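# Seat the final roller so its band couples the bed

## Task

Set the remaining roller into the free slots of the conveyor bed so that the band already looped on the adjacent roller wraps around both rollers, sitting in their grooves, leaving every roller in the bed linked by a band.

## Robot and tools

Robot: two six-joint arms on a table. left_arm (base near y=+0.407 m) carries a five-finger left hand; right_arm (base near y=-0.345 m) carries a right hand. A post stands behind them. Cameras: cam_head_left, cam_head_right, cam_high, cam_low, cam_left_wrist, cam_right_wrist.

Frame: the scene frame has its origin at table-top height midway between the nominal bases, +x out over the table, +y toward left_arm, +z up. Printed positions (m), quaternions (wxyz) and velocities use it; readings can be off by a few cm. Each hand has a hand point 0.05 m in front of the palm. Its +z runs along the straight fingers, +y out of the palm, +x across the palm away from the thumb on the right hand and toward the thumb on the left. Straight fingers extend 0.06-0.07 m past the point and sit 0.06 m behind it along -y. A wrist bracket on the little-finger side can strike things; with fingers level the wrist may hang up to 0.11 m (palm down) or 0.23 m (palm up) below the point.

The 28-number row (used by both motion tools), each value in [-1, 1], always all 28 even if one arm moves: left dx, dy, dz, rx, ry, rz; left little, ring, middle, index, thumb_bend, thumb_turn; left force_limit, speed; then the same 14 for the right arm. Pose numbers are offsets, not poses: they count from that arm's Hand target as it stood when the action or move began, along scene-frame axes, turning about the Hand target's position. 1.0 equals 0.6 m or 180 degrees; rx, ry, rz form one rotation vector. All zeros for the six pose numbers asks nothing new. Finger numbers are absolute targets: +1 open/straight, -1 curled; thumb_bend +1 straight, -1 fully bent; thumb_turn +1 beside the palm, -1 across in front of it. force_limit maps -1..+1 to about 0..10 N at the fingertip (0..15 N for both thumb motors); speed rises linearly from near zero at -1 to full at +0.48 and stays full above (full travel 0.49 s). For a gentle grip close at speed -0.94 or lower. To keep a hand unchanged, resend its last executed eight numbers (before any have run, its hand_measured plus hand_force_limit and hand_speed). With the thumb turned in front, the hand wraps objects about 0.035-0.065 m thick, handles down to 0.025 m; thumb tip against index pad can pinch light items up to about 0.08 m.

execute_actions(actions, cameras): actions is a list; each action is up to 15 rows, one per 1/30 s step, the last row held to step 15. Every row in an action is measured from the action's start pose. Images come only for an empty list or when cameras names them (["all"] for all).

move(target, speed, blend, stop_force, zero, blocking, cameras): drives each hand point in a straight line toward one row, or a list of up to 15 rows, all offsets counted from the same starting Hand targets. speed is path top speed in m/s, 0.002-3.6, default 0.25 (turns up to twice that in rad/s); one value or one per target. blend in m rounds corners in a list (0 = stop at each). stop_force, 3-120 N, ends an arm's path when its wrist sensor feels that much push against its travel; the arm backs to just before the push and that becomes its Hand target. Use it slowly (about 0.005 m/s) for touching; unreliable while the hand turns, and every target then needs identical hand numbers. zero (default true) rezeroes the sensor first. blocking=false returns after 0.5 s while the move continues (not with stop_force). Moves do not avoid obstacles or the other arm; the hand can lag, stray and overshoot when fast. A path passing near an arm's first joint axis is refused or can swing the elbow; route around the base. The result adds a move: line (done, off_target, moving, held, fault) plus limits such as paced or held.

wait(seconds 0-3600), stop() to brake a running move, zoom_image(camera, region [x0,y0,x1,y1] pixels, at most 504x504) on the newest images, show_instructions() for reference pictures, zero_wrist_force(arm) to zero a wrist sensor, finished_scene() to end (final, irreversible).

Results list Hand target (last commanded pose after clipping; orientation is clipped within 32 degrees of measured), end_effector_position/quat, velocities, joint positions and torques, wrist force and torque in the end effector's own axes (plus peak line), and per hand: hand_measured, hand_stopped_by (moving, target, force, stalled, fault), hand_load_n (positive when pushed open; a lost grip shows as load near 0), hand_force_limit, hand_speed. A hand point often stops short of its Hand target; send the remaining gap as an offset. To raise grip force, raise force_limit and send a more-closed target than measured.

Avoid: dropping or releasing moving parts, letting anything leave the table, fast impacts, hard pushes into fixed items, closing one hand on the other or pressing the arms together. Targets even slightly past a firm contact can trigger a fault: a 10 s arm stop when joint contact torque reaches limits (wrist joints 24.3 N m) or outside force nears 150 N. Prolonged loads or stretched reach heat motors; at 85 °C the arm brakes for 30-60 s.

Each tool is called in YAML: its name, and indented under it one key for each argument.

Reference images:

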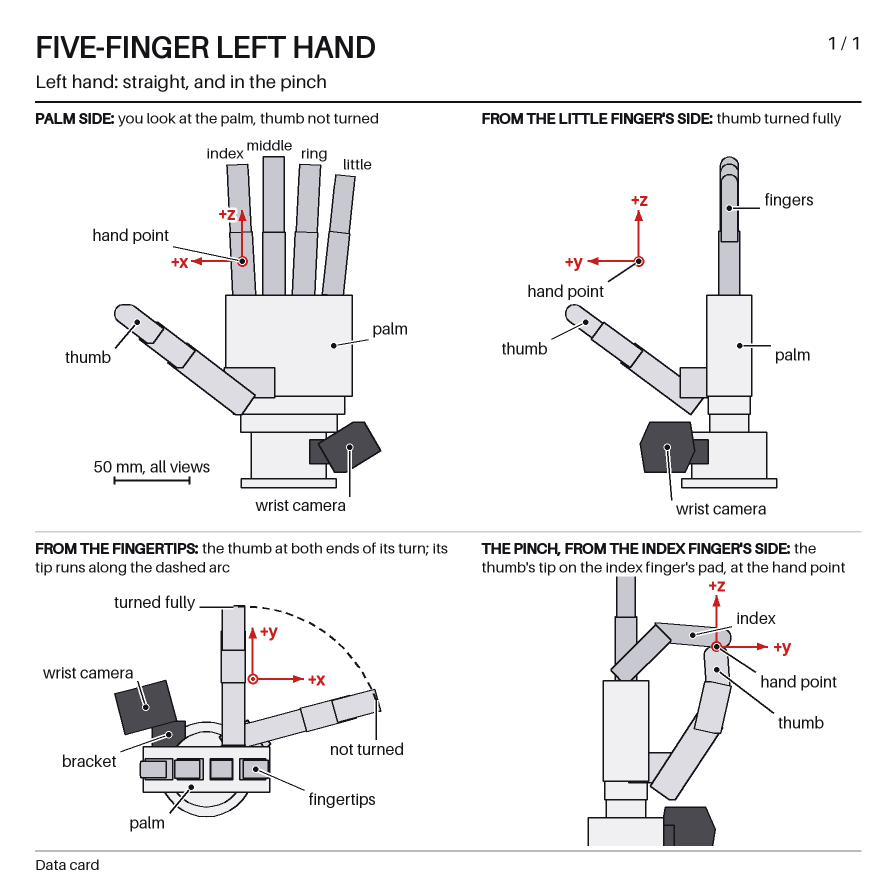

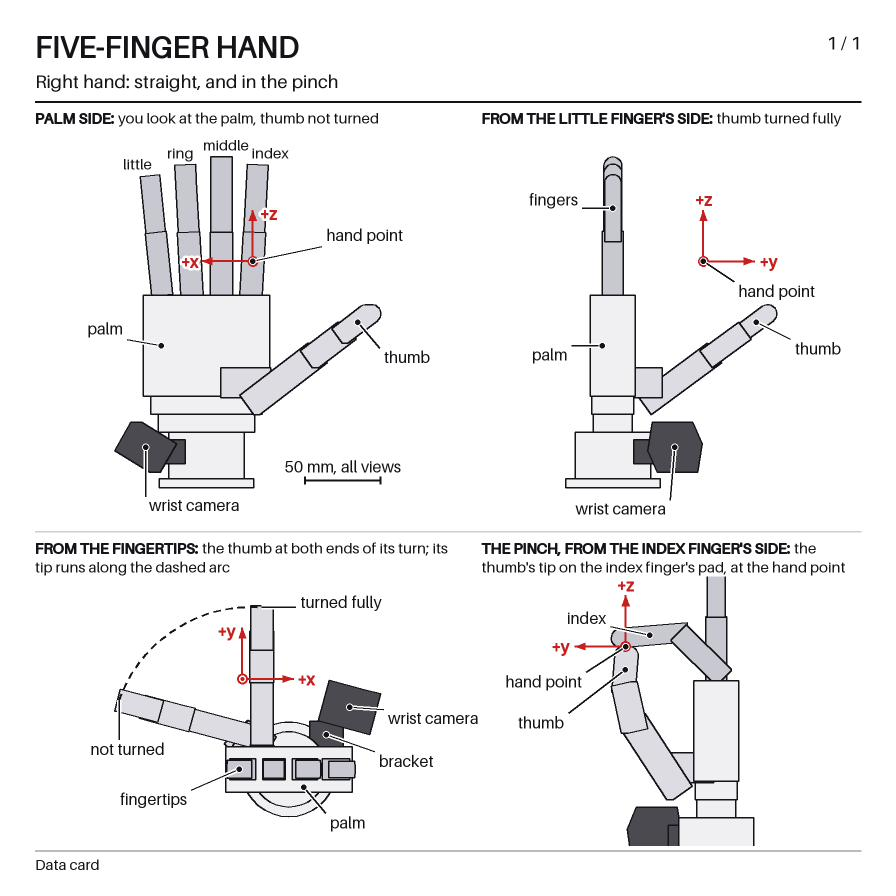

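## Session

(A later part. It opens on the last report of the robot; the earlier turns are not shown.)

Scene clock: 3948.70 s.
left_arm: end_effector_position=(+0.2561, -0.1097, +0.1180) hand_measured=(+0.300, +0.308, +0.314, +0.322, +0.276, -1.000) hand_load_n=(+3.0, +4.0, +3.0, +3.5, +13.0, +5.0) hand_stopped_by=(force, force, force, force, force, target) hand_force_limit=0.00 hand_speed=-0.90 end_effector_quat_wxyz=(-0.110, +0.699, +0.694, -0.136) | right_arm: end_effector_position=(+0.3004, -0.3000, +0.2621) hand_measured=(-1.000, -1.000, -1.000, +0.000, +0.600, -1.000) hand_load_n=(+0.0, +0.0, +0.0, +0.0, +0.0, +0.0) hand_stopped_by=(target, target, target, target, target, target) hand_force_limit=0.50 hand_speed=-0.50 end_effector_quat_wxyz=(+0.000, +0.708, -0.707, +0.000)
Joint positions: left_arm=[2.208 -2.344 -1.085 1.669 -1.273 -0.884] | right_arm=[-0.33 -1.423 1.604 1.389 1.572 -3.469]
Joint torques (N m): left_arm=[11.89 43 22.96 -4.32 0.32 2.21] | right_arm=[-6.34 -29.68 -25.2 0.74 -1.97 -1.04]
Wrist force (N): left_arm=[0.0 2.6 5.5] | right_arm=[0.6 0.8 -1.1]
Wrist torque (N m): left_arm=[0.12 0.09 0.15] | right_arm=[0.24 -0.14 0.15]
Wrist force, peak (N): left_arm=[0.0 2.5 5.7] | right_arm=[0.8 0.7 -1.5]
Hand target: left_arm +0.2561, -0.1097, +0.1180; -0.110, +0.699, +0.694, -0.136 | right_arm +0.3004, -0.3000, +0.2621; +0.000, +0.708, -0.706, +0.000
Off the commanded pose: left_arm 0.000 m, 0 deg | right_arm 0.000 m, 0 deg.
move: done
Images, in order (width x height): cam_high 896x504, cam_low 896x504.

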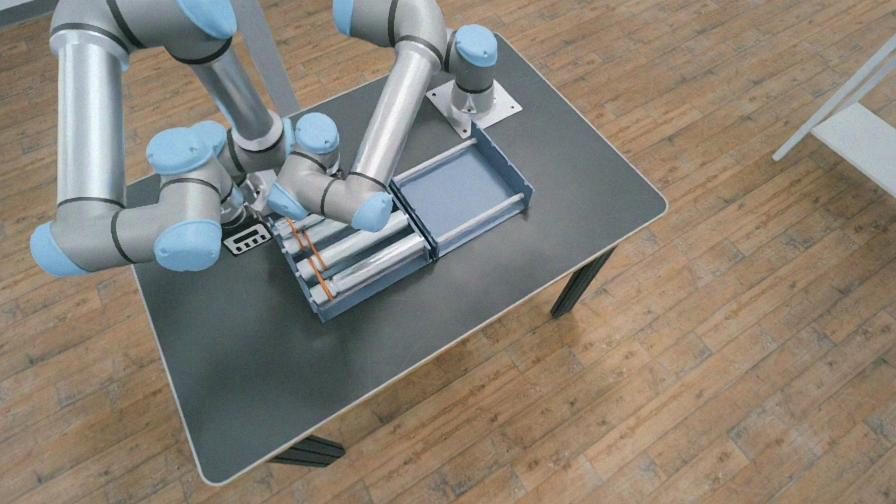

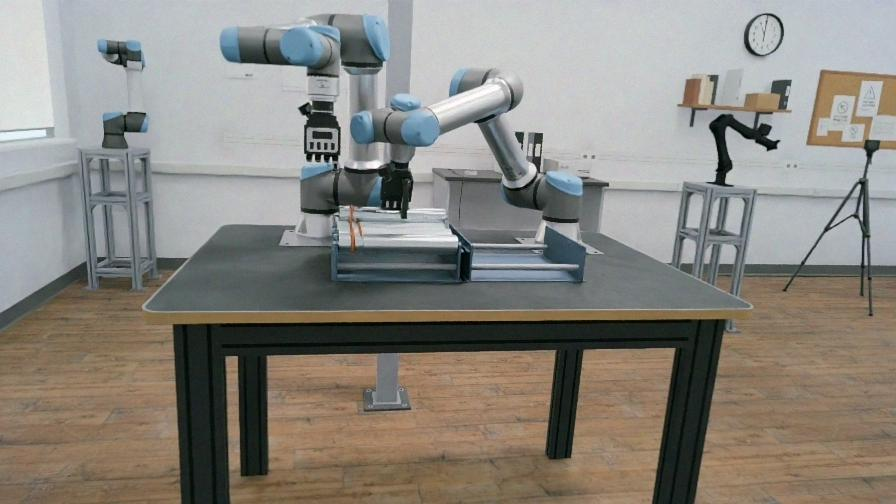

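move:
  target: [0,0,0,0,0,0,-0.1,-0.1,-0.1,-0.1,-0.3,-1,0.0,-0.9, -0.1385,0.128,-0.02,0,0,0,-1,-1,1,1,0.6,-1,0.5,-0.2]
  speed: 0.15
  stop_force: 15
  cameras: ["cam_low","cam_high","cam_right_wrist"]

zoom_image:
  camera: "cam_low"
  region: [325, 145, 425, 235]

Scene clock: 3953.90 s.
left_arm: end_effector_position=(+0.2561, -0.1097, +0.1180) hand_measured=(+0.300, +0.308, +0.314, +0.322, +0.276, -1.000) hand_load_n=(+3.0, +4.0, +3.0, +3.5, +13.0, +5.5) hand_stopped_by=(force, force, force, force, force, target) hand_force_limit=0.00 hand_speed=-0.90 end_effector_quat_wxyz=(-0.110, +0.699, +0.694, -0.136) | right_arm: end_effector_position=(+0.2964, -0.2963, +0.2615) hand_measured=(-1.000, -1.000, +1.000, +1.000, +0.600, -1.000) hand_load_n=(+0.0, +0.0, +0.0, +0.0, +0.0, +0.0) hand_stopped_by=(target, target, target, target, target, target) hand_force_limit=0.50 hand_speed=-0.20 end_effector_quat_wxyz=(+0.000, +0.708, -0.706, +0.000)
Joint positions: left_arm=[2.208 -2.344 -1.085 1.669 -1.273 -0.884] | right_arm=[-0.324 -1.433 1.617 1.386 1.572 -3.463]
Joint torques (N m): left_arm=[12 42.84 23.07 -4.2 0.41 2.46] | right_arm=[-6.67 -16.77 -26.65 4.74 2.39 -1.29]
Wrist force (N): left_arm=[-0.1 2.6 5.4] | right_arm=[0.8 0.8 -1.1]
Wrist torque (N m): left_arm=[0.12 0.11 0.14] | right_arm=[0.21 -0.17 0.16]
Wrist force, peak (N): left_arm=[0.0 2.6 5.7] | right_arm=[-1.0 2.5 -1.5]
Hand target: left_arm +0.2561, -0.1097, +0.1180; -0.110, +0.699, +0.694, -0.136 | right_arm +0.2964, -0.2963, +0.2615; +0.000, +0.708, -0.706, +0.000 (not the last commanded pose)
Off the commanded pose: left_arm 0.000 m, 0 deg | right_arm 0.108 m, 0 deg.
move: held (right_arm; a check stopped the path); limits=held
pose unreachable (right arm): on one or more control steps of this call, first in action 0 (counted from 0), this arm could not follow its commanded pose, so it was not sent that pose on those steps. It may still have moved: this result reports where it is.
cause: moving toward the commanded pose would bring a part of the arm too close to another arm (a part of this arm just beyond joint 6 (wrist 3) and a part of the left arm just beyond its joint 4 (wrist 1), 15 mm apart when this arm was first held).
Images, in order (width x height): cam_high 896x504, cam_low 896x504, cam_right_wrist 672x504.

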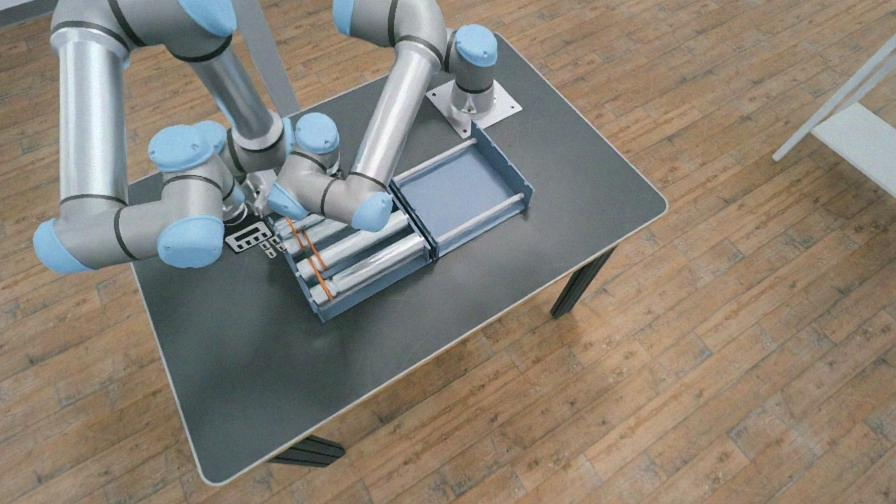

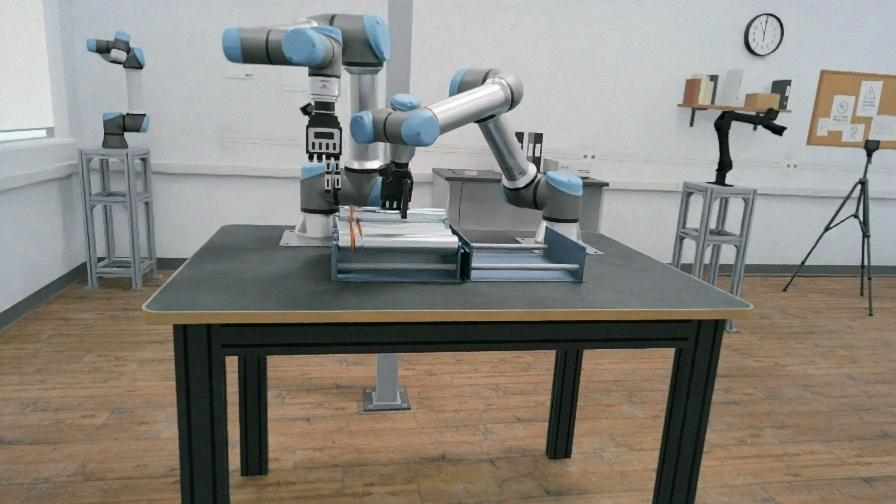

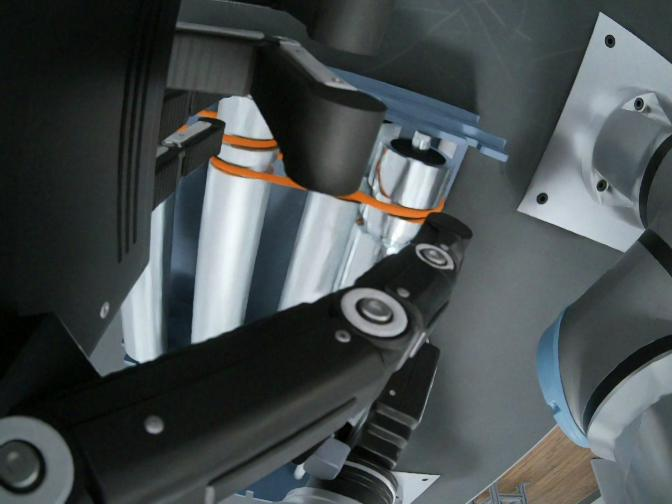

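Scaled by 5.040 from the camera's image (finer frame: 1280x720).

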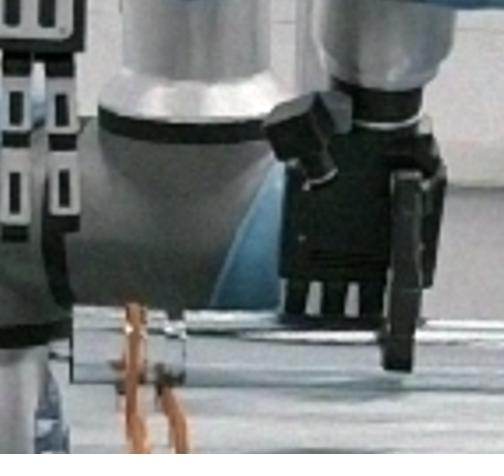

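move:
  target: [0,0,0,0,0,0,-0.1,-0.1,-0.1,-0.1,-0.3,-1,0.0,-0.9, -0.11,-0.035,-0.03,0.2048,0,0,-1,-1,-1,1,0.6,-1,0.5,-0.2]
  speed: 0.15
  stop_force: 20
  cameras: ["cam_low","cam_high","cam_right_wrist"]

zoom_image:
  camera: "cam_low"
  region: [305, 145, 405, 235]

Scene clock: 3987.90 s.
left_arm: end_effector_position=(+0.2561, -0.1097, +0.1180) hand_measured=(+0.300, +0.308, +0.314, +0.322, +0.276, -1.000) hand_load_n=(+3.0, +4.0, +3.0, +3.5, +13.0, +5.0) hand_stopped_by=(force, force, force, force, force, target) hand_force_limit=0.00 hand_speed=-0.90 end_effector_quat_wxyz=(-0.110, +0.699, +0.694, -0.136) | right_arm: end_effector_position=(+0.2304, -0.3173, +0.2435) hand_measured=(-1.000, -1.000, -1.000, +1.000, +0.600, -1.000) hand_load_n=(+0.0, +0.0, +0.0, +0.0, +0.0, +0.0) hand_stopped_by=(target, target, target, target, target, target) hand_force_limit=0.50 hand_speed=-0.20 end_effector_quat_wxyz=(-0.224, +0.672, -0.670, -0.223)
Joint positions: left_arm=[2.208 -2.344 -1.085 1.669 -1.273 -0.884] | right_arm=[-0.862 -1.424 1.979 1.531 1.168 -4.109]
Joint torques (N m): left_arm=[11.34 43.04 22.14 -4.14 0.37 2.34] | right_arm=[-6.41 -14.3 -5.75 5.25 -2.69 -1.22]
Wrist force (N): left_arm=[-0.1 2.3 5.3] | right_arm=[0.5 0.7 -1.5]
Wrist torque (N m): left_arm=[0.08 0.10 0.15] | right_arm=[0.26 -0.19 0.11]
Wrist force, peak (N): left_arm=[0.0 2.6 5.6] | right_arm=[0.6 1.0 -1.6]
Hand target: left_arm +0.2561, -0.1097, +0.1180; -0.110, +0.699, +0.694, -0.136 | right_arm +0.2304, -0.3173, +0.2435; -0.224, +0.672, -0.670, -0.223
Off the commanded pose: left_arm 0.000 m, 0 deg | right_arm 0.000 m, 0 deg.
move: done
Images, in order (width x height): cam_high 896x504, cam_low 896x504, cam_right_wrist 672x504.

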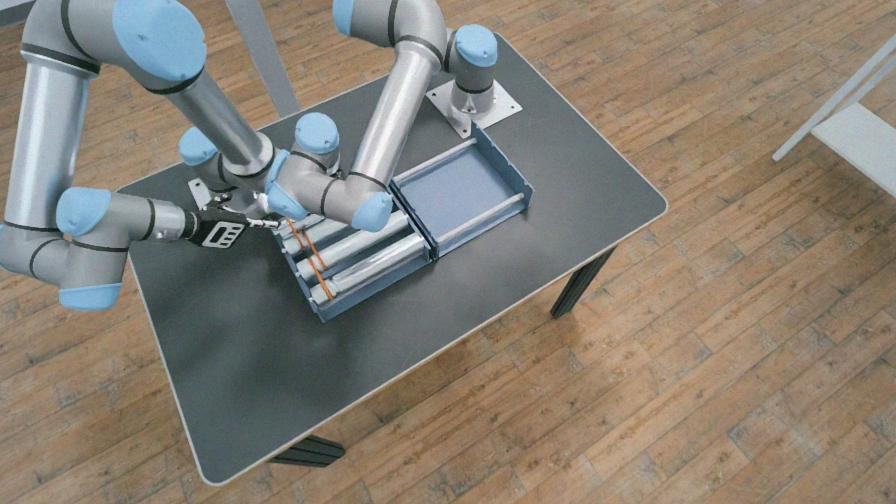

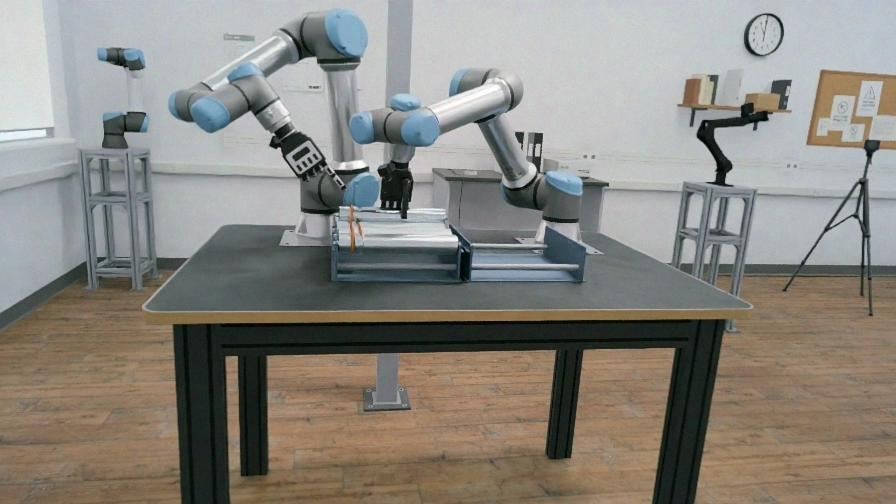

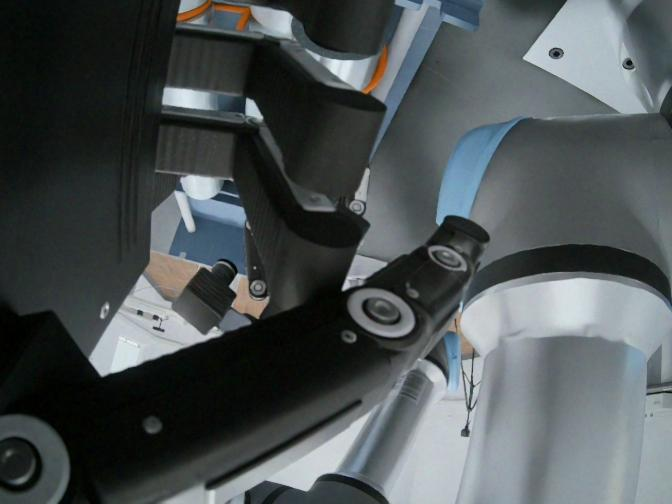

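Scaled by 5.040 from the camera's image (finer frame: 1280x720).

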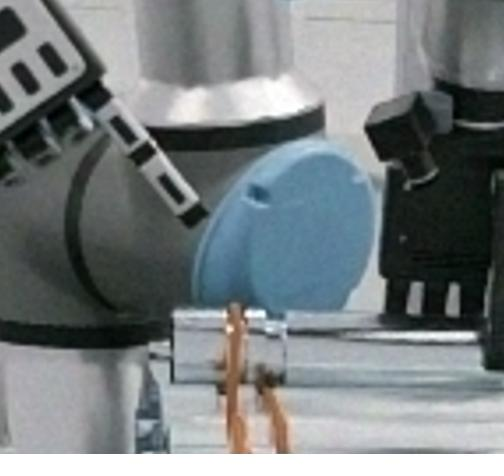

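move:
  target:
    - [0,0,0,0,0,0,-0.1,-0.1,-0.1,-0.1,-0.3,-1,0.0,-0.9, -0.010,0.0035,-0.085,0,0,0,-1,-1,-1,1,0.6,-1,0.5,-0.2]
    - [0,0,0,0,0,0,-0.1,-0.1,-0.1,-0.1,-0.3,-1,0.0,-0.9, -0.0155,0.0035,-0.112,0,0,0,-1,-1,-1,1,0.6,-1,0.5,-0.2]
  speed: 0.05
  stop_force: 5
  cameras: ["cam_low","cam_right_wrist"]

zoom_image:
  camera: "cam_low"
  region: [315, 165, 415, 235]

Scene clock: 3996.27 s.
left_arm: end_effector_position=(+0.2561, -0.1097, +0.1180) hand_measured=(+0.300, +0.308, +0.314, +0.322, +0.276, -1.000) hand_load_n=(+3.0, +4.0, +3.0, +3.5, +13.0, +5.0) hand_stopped_by=(force, force, force, force, force, target) hand_force_limit=0.00 hand_speed=-0.90 end_effector_quat_wxyz=(-0.110, +0.699, +0.694, -0.136) | right_arm: end_effector_position=(+0.2211, -0.3152, +0.1763) hand_measured=(-1.000, -1.000, -1.000, +1.000, +0.600, -1.000) hand_load_n=(+0.0, +0.0, +0.0, +0.0, +0.0, +0.0) hand_stopped_by=(target, target, target, target, target, target) hand_force_limit=0.50 hand_speed=-0.20 end_effector_quat_wxyz=(-0.224, +0.672, -0.670, -0.223)
Joint positions: left_arm=[2.208 -2.344 -1.085 1.669 -1.273 -0.884] | right_arm=[-0.881 -1.337 2.088 1.342 1.177 -4.127]
Joint torques (N m): left_arm=[12.08 43.93 21.69 -4.08 0.44 2.28] | right_arm=[-6.36 -15.58 -2.87 1.1 1.86 -1.2]
Wrist force (N): left_arm=[0.0 2.4 5.4] | right_arm=[0.6 0.5 -1.3]
Wrist torque (N m): left_arm=[0.09 0.09 0.15] | right_arm=[0.21 -0.22 0.12]
Wrist force, peak (N): left_arm=[0.1 2.6 5.5] | right_arm=[0.8 0.8 -1.6]
Hand target: left_arm +0.2561, -0.1097, +0.1180; -0.110, +0.699, +0.694, -0.136 | right_arm +0.2211, -0.3152, +0.1763; -0.224, +0.672, -0.670, -0.223
Off the commanded pose: left_arm 0.000 m, 0 deg | right_arm 0.000 m, 0 deg.
move: done

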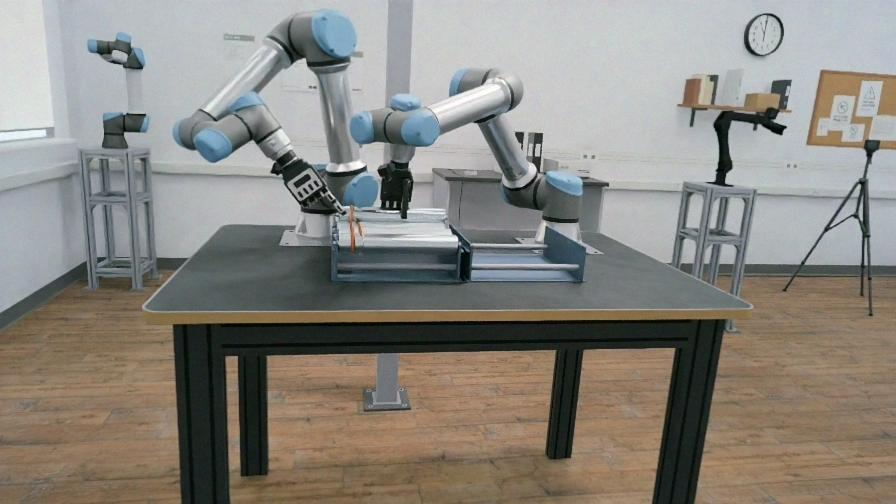

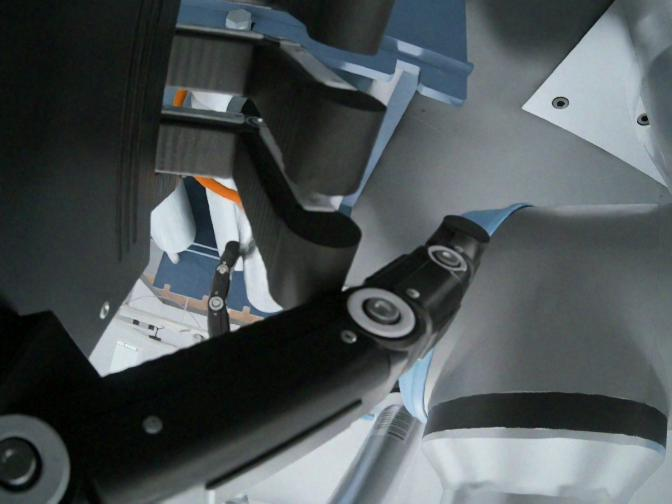

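Scaled by 5.040 from the camera's image (finer frame: 1280x720).

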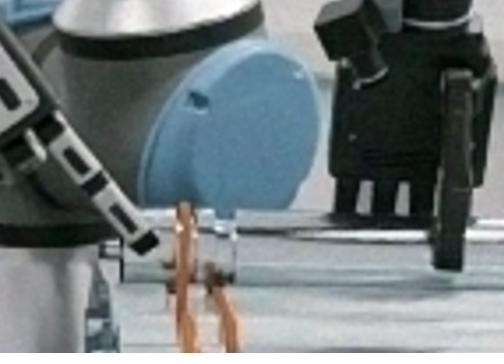

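move:
  target: [0,0,0,0,0,0,-0.1,-0.1,-0.1,-0.1,-0.3,-1,0.0,-0.9, -0.02,0,0,0,0,0,-1,-1,-1,1,0.6,-1,0.5,-0.2]
  speed: 0.01
  stop_force: 4

Scene clock: 4002.73 s.
left_arm: end_effector_position=(+0.2561, -0.1097, +0.1180) hand_measured=(+0.302, +0.308, +0.314, +0.322, +0.276, -1.000) hand_load_n=(+6.0, +6.5, +3.0, +2.0, +13.5, +2.0) hand_stopped_by=(force, force, force, force, force, target) hand_force_limit=0.00 hand_speed=-0.90 end_effector_quat_wxyz=(-0.110, +0.699, +0.694, -0.136) | right_arm: end_effector_position=(+0.2154, -0.3152, +0.1763) hand_measured=(-1.000, -1.000, -1.000, +1.000, +0.600, -1.000) hand_load_n=(+0.0, +0.0, +0.0, +0.5, +0.0, +0.0) hand_stopped_by=(target, target, target, target, target, target) hand_force_limit=0.50 hand_speed=-0.20 end_effector_quat_wxyz=(-0.224, +0.672, -0.670, -0.223)
Joint positions: left_arm=[2.208 -2.344 -1.085 1.669 -1.273 -0.884] | right_arm=[-0.896 -1.348 2.104 1.342 1.185 -4.141]
Joint torques (N m): left_arm=[12.64 45.23 21.76 -4.15 0.33 2.29] | right_arm=[6.3 -14.94 -20.24 3.82 -1.88 1.6]
Wrist force (N): left_arm=[0.0 0.3 7.0] | right_arm=[-0.1 -2.4 -1.6]
Wrist torque (N m): left_arm=[0.05 0.36 0.50] | right_arm=[0.30 -0.14 0.04]
Wrist force, peak (N): left_arm=[1.0 -0.7 7.3] | right_arm=[0.8 -3.7 -2.1]
Hand target: left_arm +0.2561, -0.1097, +0.1180; -0.110, +0.699, +0.694, -0.136 | right_arm +0.2154, -0.3152, +0.1763; -0.224, +0.672, -0.670, -0.223 (not the last commanded pose)
Off the commanded pose: left_arm 0.000 m, 0 deg | right_arm 0.006 m, 0 deg.
move: contact (right_arm)

move:
  target: [-0.0158,0,-0.0150,0,0,0,-0.1,-0.1,-0.1,-0.1,-0.3,-1,0.0,-0.9, -0.0165,0,-0.0158,0,0,0,-1,-1,-1,1,0.6,-1,0.5,-0.2]
  speed: 0.01
  stop_force: 10
  cameras: ["cam_low","cam_right_wrist"]

zoom_image:
  camera: "cam_low"
  region: [315, 165, 415, 235]

Scene clock: 4009.07 s.
left_arm: end_effector_position=(+0.2466, -0.1097, +0.1090) hand_measured=(+0.302, +0.308, +0.314, +0.322, +0.276, -1.000) hand_load_n=(+7.0, +7.0, +3.0, +1.5, +13.5, +1.0) hand_stopped_by=(force, force, force, force, force, target) hand_force_limit=0.00 hand_speed=-0.90 end_effector_quat_wxyz=(-0.110, +0.699, +0.694, -0.136) | right_arm: end_effector_position=(+0.2055, -0.3152, +0.1669) hand_measured=(-1.000, -1.000, -1.000, +1.000, +0.600, -1.000) hand_load_n=(+0.0, +0.0, +0.0, +0.5, +0.0, +0.0) hand_stopped_by=(target, target, target, target, target, target) hand_force_limit=0.50 hand_speed=-0.20 end_effector_quat_wxyz=(-0.224, +0.672, -0.670, -0.223)
Joint positions: left_arm=[2.195 -2.341 -1.113 1.698 -1.271 -0.898] | right_arm=[-0.923 -1.348 2.141 1.315 1.198 -4.166]
Joint torques (N m): left_arm=[-11.49 70.82 12.74 -0.83 2.04 -2.99] | right_arm=[-6.47 -14.35 -0.96 1.46 2.75 -1.3]
Wrist force (N): left_arm=[2.1 -0.8 8.1] | right_arm=[0.9 -3.8 -3.2]
Wrist torque (N m): left_arm=[-0.05 0.39 0.63] | right_arm=[0.34 -0.17 0.10]
Wrist force, peak (N): left_arm=[2.1 -0.8 8.4] | right_arm=[1.0 -4.0 -3.4]
Hand target: left_arm +0.2466, -0.1097, +0.1090; -0.110, +0.699, +0.694, -0.136 | right_arm +0.2055, -0.3152, +0.1668; -0.224, +0.672, -0.670, -0.223
Off the commanded pose: left_arm 0.000 m, 0 deg | right_arm 0.000 m, 0 deg.
move: done

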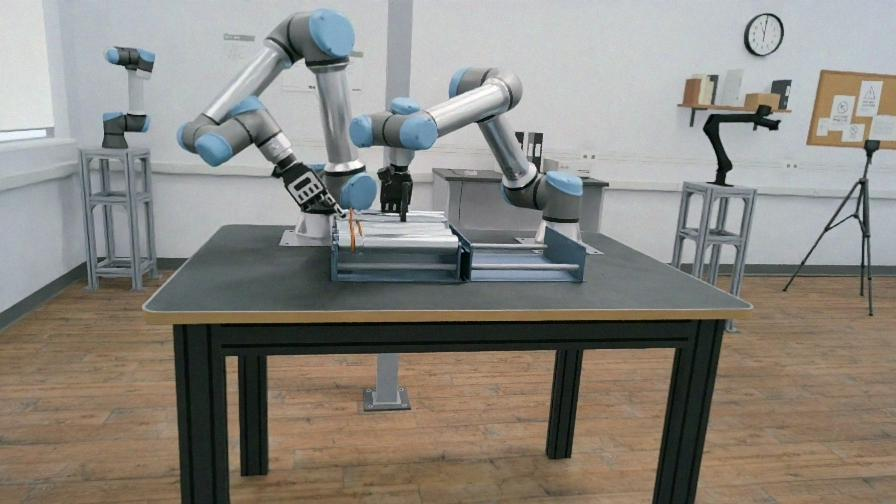

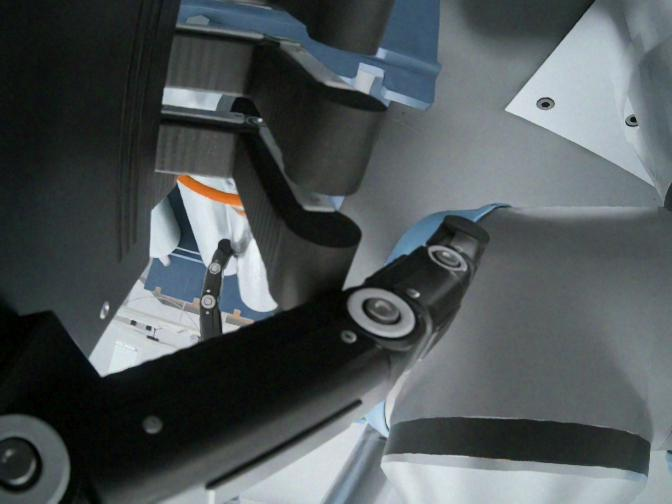

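Scaled by 5.040 from the camera's image (finer frame: 1280x720).

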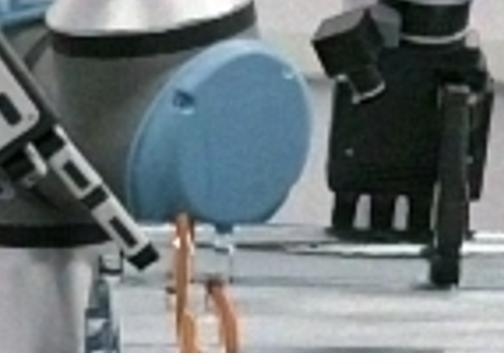

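move:
  target: [-0.03,0,-0.004,0,0,0,-0.1,-0.1,-0.1,-0.1,-0.3,-1,0.0,-0.9, -0.0305,0,-0.004,0,0,0,-1,-1,-1,1,0.6,-1,0.5,-0.2]
  speed: 0.012
  stop_force: 14
  cameras: ["cam_low","cam_right_wrist"]

zoom_image:
  camera: "cam_low"
  region: [315, 165, 415, 235]

Scene clock: 4015.87 s.
left_arm: end_effector_position=(+0.2286, -0.1097, +0.1066) hand_measured=(+0.302, +0.308, +0.314, +0.320, +0.276, -1.000) hand_load_n=(+7.5, +7.0, +3.5, +1.5, +14.0, +1.0) hand_stopped_by=(force, force, force, force, force, target) hand_force_limit=0.00 hand_speed=-0.90 end_effector_quat_wxyz=(-0.110, +0.699, +0.694, -0.136) | right_arm: end_effector_position=(+0.1872, -0.3152, +0.1644) hand_measured=(-1.000, -1.000, -1.000, +1.000, +0.600, -1.000) hand_load_n=(+0.0, +0.0, +0.0, +0.5, +0.0, +0.0) hand_stopped_by=(target, target, target, target, target, target) hand_force_limit=0.50 hand_speed=-0.20 end_effector_quat_wxyz=(-0.224, +0.672, -0.670, -0.223)
Joint positions: left_arm=[2.169 -2.325 -1.146 1.723 -1.266 -0.924] | right_arm=[-0.977 -1.377 2.194 1.308 1.226 -4.215]
Joint torques (N m): left_arm=[-11.87 70.75 12.42 -0.85 2 -2.9] | right_arm=[-6.3 -24.97 0.09 1.75 3.29 -1.37]
Wrist force (N): left_arm=[2.0 -0.9 8.1] | right_arm=[1.4 -5.5 -2.9]
Wrist torque (N m): left_arm=[-0.05 0.45 0.66] | right_arm=[0.37 -0.19 0.12]
Wrist force, peak (N): left_arm=[2.2 -1.3 8.3] | right_arm=[1.3 -5.8 -3.0]
Hand target: left_arm +0.2286, -0.1097, +0.1066; -0.110, +0.699, +0.694, -0.136 | right_arm +0.1872, -0.3152, +0.1644; -0.224, +0.672, -0.670, -0.223
Off the commanded pose: left_arm 0.000 m, 0 deg | right_arm 0.000 m, 0 deg.
move: done

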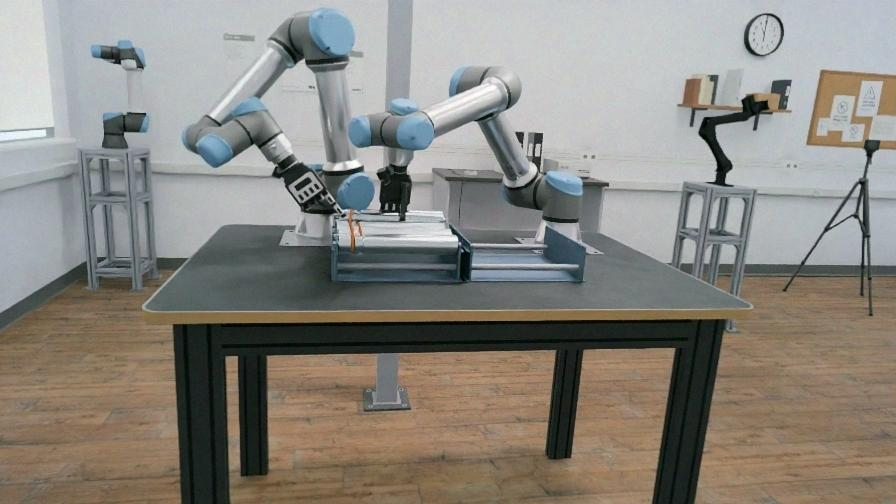

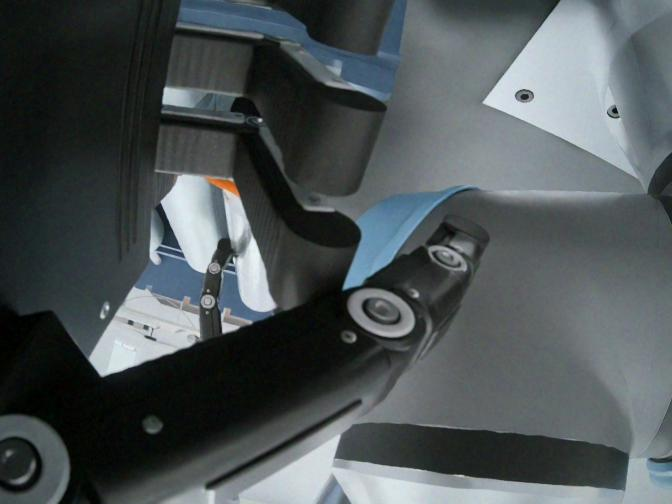

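Scaled by 5.040 from the camera's image (finer frame: 1280x720).

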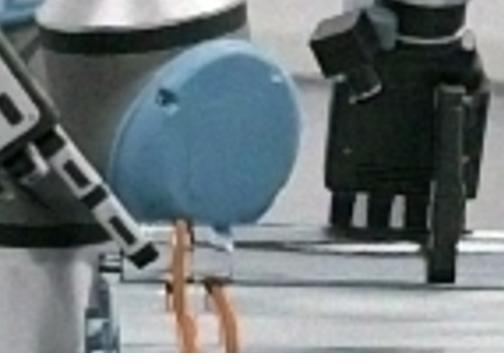

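move:
  target: [-0.0313,0,-0.002,0,0,0,-0.1,-0.1,-0.1,-0.1,-0.3,-1,0.0,-0.9, -0.0318,0,-0.002,0,0,0,-1,-1,-1,1,0.6,-1,0.5,-0.2]
  speed: 0.012
  stop_force: 16
  cameras: ["cam_low","cam_right_wrist","cam_left_wrist"]

zoom_image:
  camera: "cam_low"
  region: [315, 165, 415, 235]

Scene clock: 4023.57 s.
left_arm: end_effector_position=(+0.2098, -0.1097, +0.1054) hand_measured=(+0.302, +0.308, +0.314, +0.320, +0.276, -1.000) hand_load_n=(+7.0, +6.0, +1.0, +0.0, +12.0, +3.5) hand_stopped_by=(force, force, force, force, force, target) hand_force_limit=0.00 hand_speed=-0.90 end_effector_quat_wxyz=(-0.110, +0.699, +0.694, -0.136) | right_arm: end_effector_position=(+0.1681, -0.3152, +0.1632) hand_measured=(-1.000, -1.000, -1.000, +1.000, +0.600, -1.000) hand_load_n=(+0.0, +0.0, -0.5, +1.5, +0.0, +0.0) hand_stopped_by=(target, target, target, target, target, target) hand_force_limit=0.50 hand_speed=-0.20 end_effector_quat_wxyz=(-0.224, +0.672, -0.670, -0.223)
Joint positions: left_arm=[2.142 -2.309 -1.175 1.745 -1.262 -0.953] | right_arm=[-1.04 -1.411 2.247 1.307 1.26 -4.271]
Joint torques (N m): left_arm=[-14.63 70.23 11.17 -2.44 2.81 -2.82] | right_arm=[-5.39 -22.57 2.28 0.14 6.88 -1.8]
Wrist force (N): left_arm=[-1.6 7.1 8.4] | right_arm=[-5.7 -17.0 -8.3]
Wrist torque (N m): left_arm=[0.21 0.51 0.12] | right_arm=[0.99 -0.32 -0.34]
Wrist force, peak (N): left_arm=[-6.0 6.2 10.0] | right_arm=[-5.8 -17.4 -8.6]
Hand target: left_arm +0.2098, -0.1097, +0.1054; -0.110, +0.699, +0.694, -0.136 | right_arm +0.1681, -0.3152, +0.1632; -0.224, +0.672, -0.670, -0.223
Off the commanded pose: left_arm 0.000 m, 0 deg | right_arm 0.000 m, 0 deg.
move: done
Images, in order (width x height): cam_low 896x504, cam_left_wrist 672x504, cam_right_wrist 672x504.

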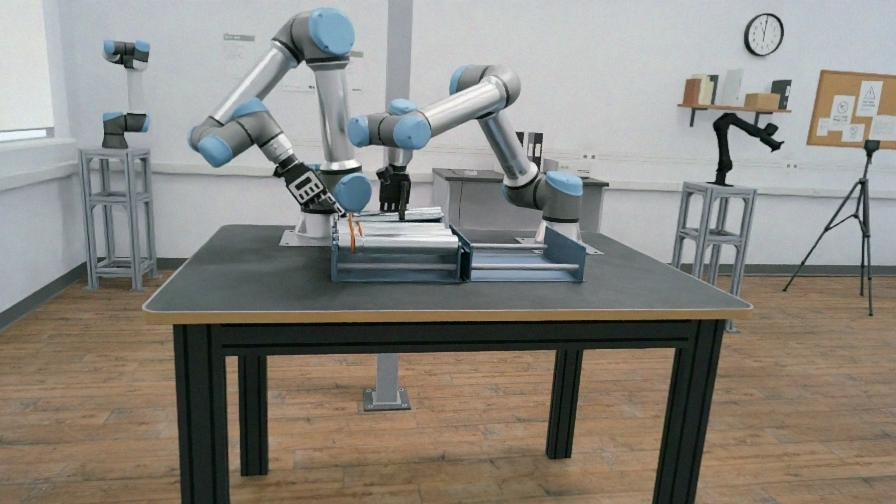

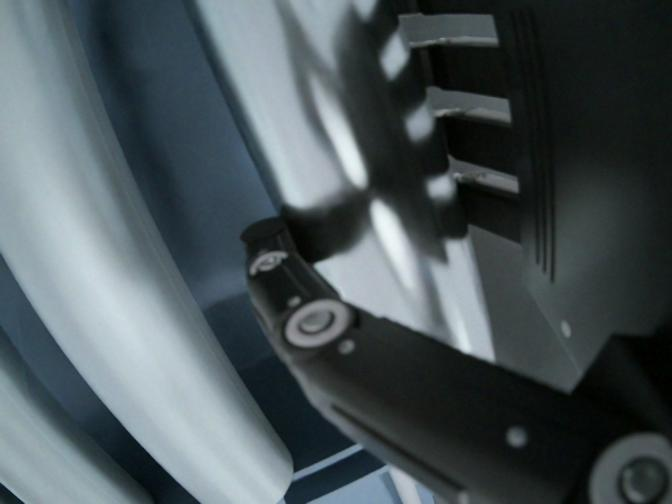

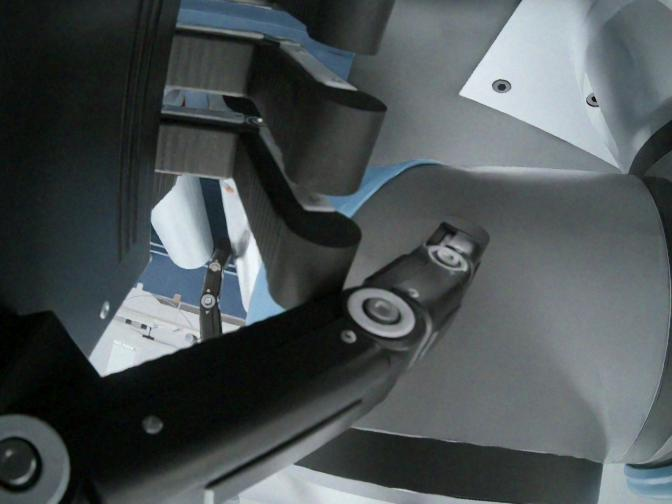

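Scaled by 5.040 from the camera's image (finer frame: 1280x720).

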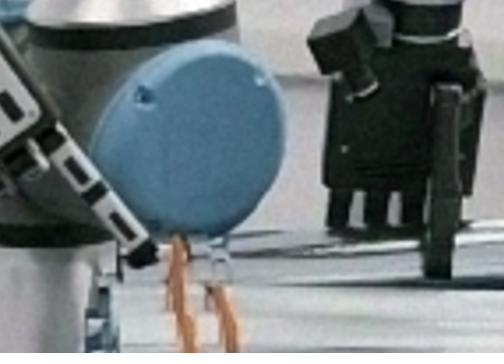

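zoom_image:
  camera: "cam_low"
  region: [325, 185, 465, 255]

Scaled by 3.600 from the camera's image (finer frame: 1280x720).

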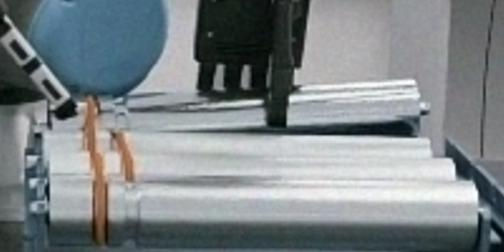

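zoom_image:
  camera: "cam_low"
  region: [325, 185, 425, 255]

zoom_image:
  camera: "cam_low"
  region: [405, 185, 475, 245]

Scaled by 5.040 from the camera's image (finer frame: 1280x720).

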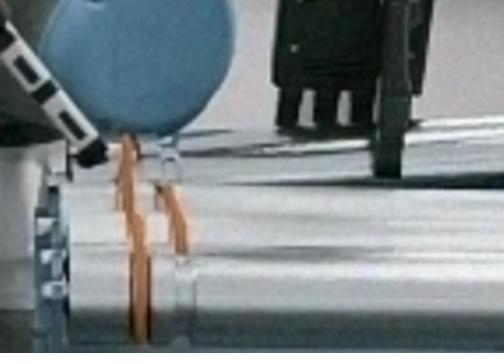

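Scaled by 7.200 from the camera's image (finer frame: 1280x720).

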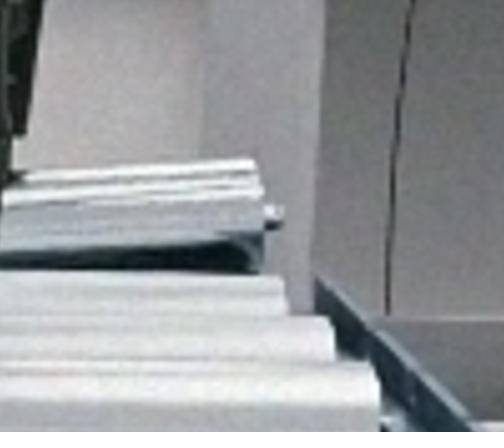

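zoom_image:
  camera: "cam_low"
  region: [325, 200, 365, 240]

zoom_image:
  camera: "cam_right_wrist"
  region: [130, 0, 430, 300]

Scaled by 12.600 from the camera's image (finer frame: 1280x720).

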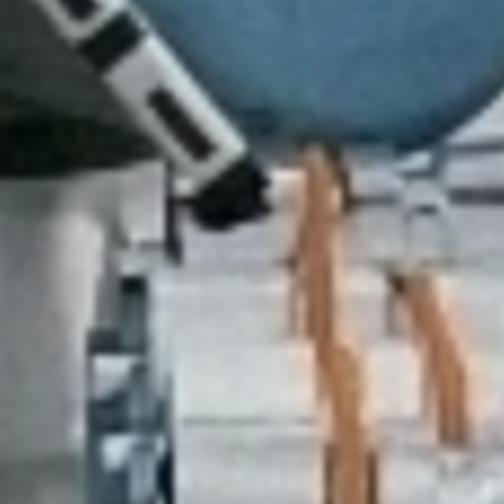

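Scaled by 1.680 from the camera's image (finer frame: 960x720).

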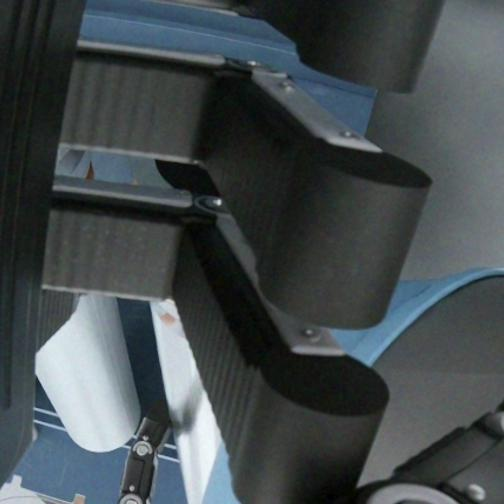

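zoom_image:
  camera: "cam_low"
  region: [328, 205, 378, 255]

zoom_image:
  camera: "cam_low"
  region: [425, 200, 475, 250]

Scaled by 10.080 from the camera's image (finer frame: 1280x720).

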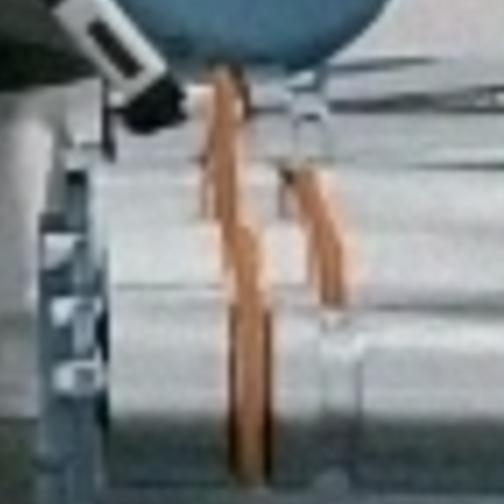

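Scaled by 10.080 from the camera's image (finer frame: 1280x720).

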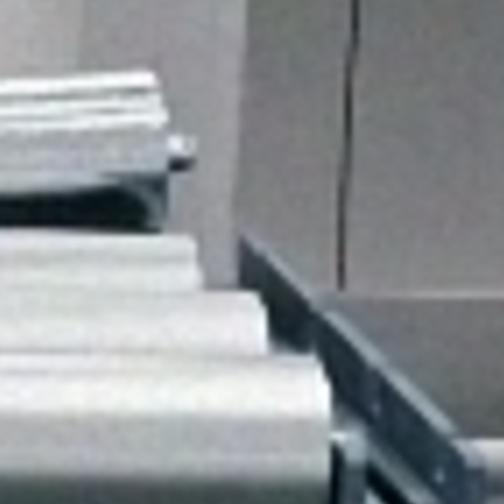

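move:
  target: [0,-0.01,0.004,-0.0083,0,0,-0.1,-0.1,-0.1,-0.1,-0.3,-1,0.0,-0.9, 0,-0.0067,-0.005,0,0,0,-1,-1,-1,1,0.6,-1,0.5,-0.2]
  speed: 0.01
  stop_force: 14
  cameras: ["cam_low"]

zoom_image:
  camera: "cam_low"
  region: [328, 205, 378, 255]

zoom_image:
  camera: "cam_low"
  region: [425, 200, 475, 250]

Scene clock: 4080.37 s.
left_arm: end_effector_position=(+0.2098, -0.1157, +0.1078) hand_measured=(+0.302, +0.308, +0.314, +0.320, +0.278, -1.000) hand_load_n=(+15.0, +8.5, +0.0, +0.0, +17.0, +5.0) hand_stopped_by=(force, force, force, force, force, target) hand_force_limit=0.00 hand_speed=-0.90 end_effector_quat_wxyz=(-0.101, +0.700, +0.692, -0.145) | right_arm: end_effector_position=(+0.1681, -0.3192, +0.1602) hand_measured=(-1.000, -1.000, -1.000, +1.000, +0.600, -1.000) hand_load_n=(+0.0, +0.0, +0.0, +1.5, +0.0, +0.0) hand_stopped_by=(target, target, target, target, target, target) hand_force_limit=0.50 hand_speed=-0.20 end_effector_quat_wxyz=(-0.224, +0.672, -0.670, -0.223)
Joint positions: left_arm=[2.142 -2.304 -1.171 1.756 -1.247 -0.95] | right_arm=[-1.048 -1.399 2.244 1.3 1.264 -4.278]
Joint torques (N m): left_arm=[13.32 72.46 31.03 0.78 3.86 2.56] | right_arm=[-4.33 -9.81 -13.57 -0.66 6.95 -1.8]
Wrist force (N): left_arm=[11.3 1.5 10.4] | right_arm=[-5.0 -16.9 -15.3]
Wrist torque (N m): left_arm=[0.10 0.79 0.69] | right_arm=[1.34 -0.28 -0.30]
Wrist force, peak (N): left_arm=[11.3 1.5 10.6] | right_arm=[-4.9 -17.0 -15.4]
Hand target: left_arm +0.2098, -0.1157, +0.1078; -0.101, +0.700, +0.692, -0.145 | right_arm +0.1681, -0.3192, +0.1602; -0.224, +0.672, -0.670, -0.223
Off the commanded pose: left_arm 0.000 m, 0 deg | right_arm 0.000 m, 0 deg.
move: done

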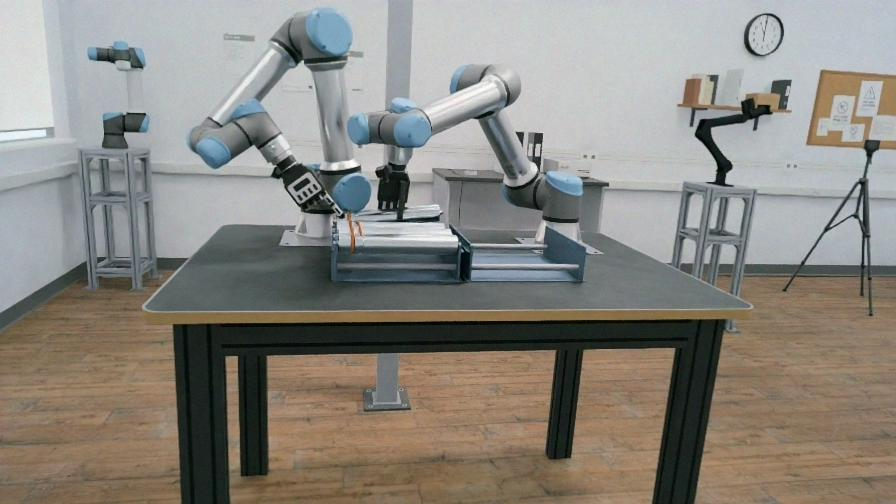

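Scaled by 10.080 from the camera's image (finer frame: 1280x720).

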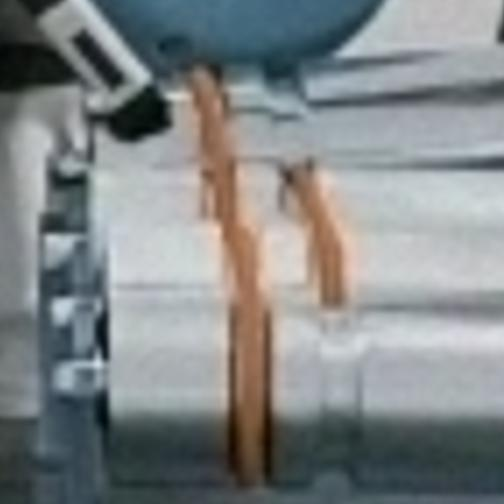

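Scaled by 10.080 from the camera's image (finer frame: 1280x720).

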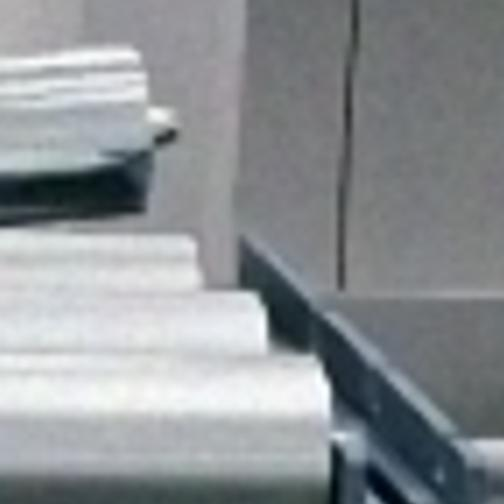

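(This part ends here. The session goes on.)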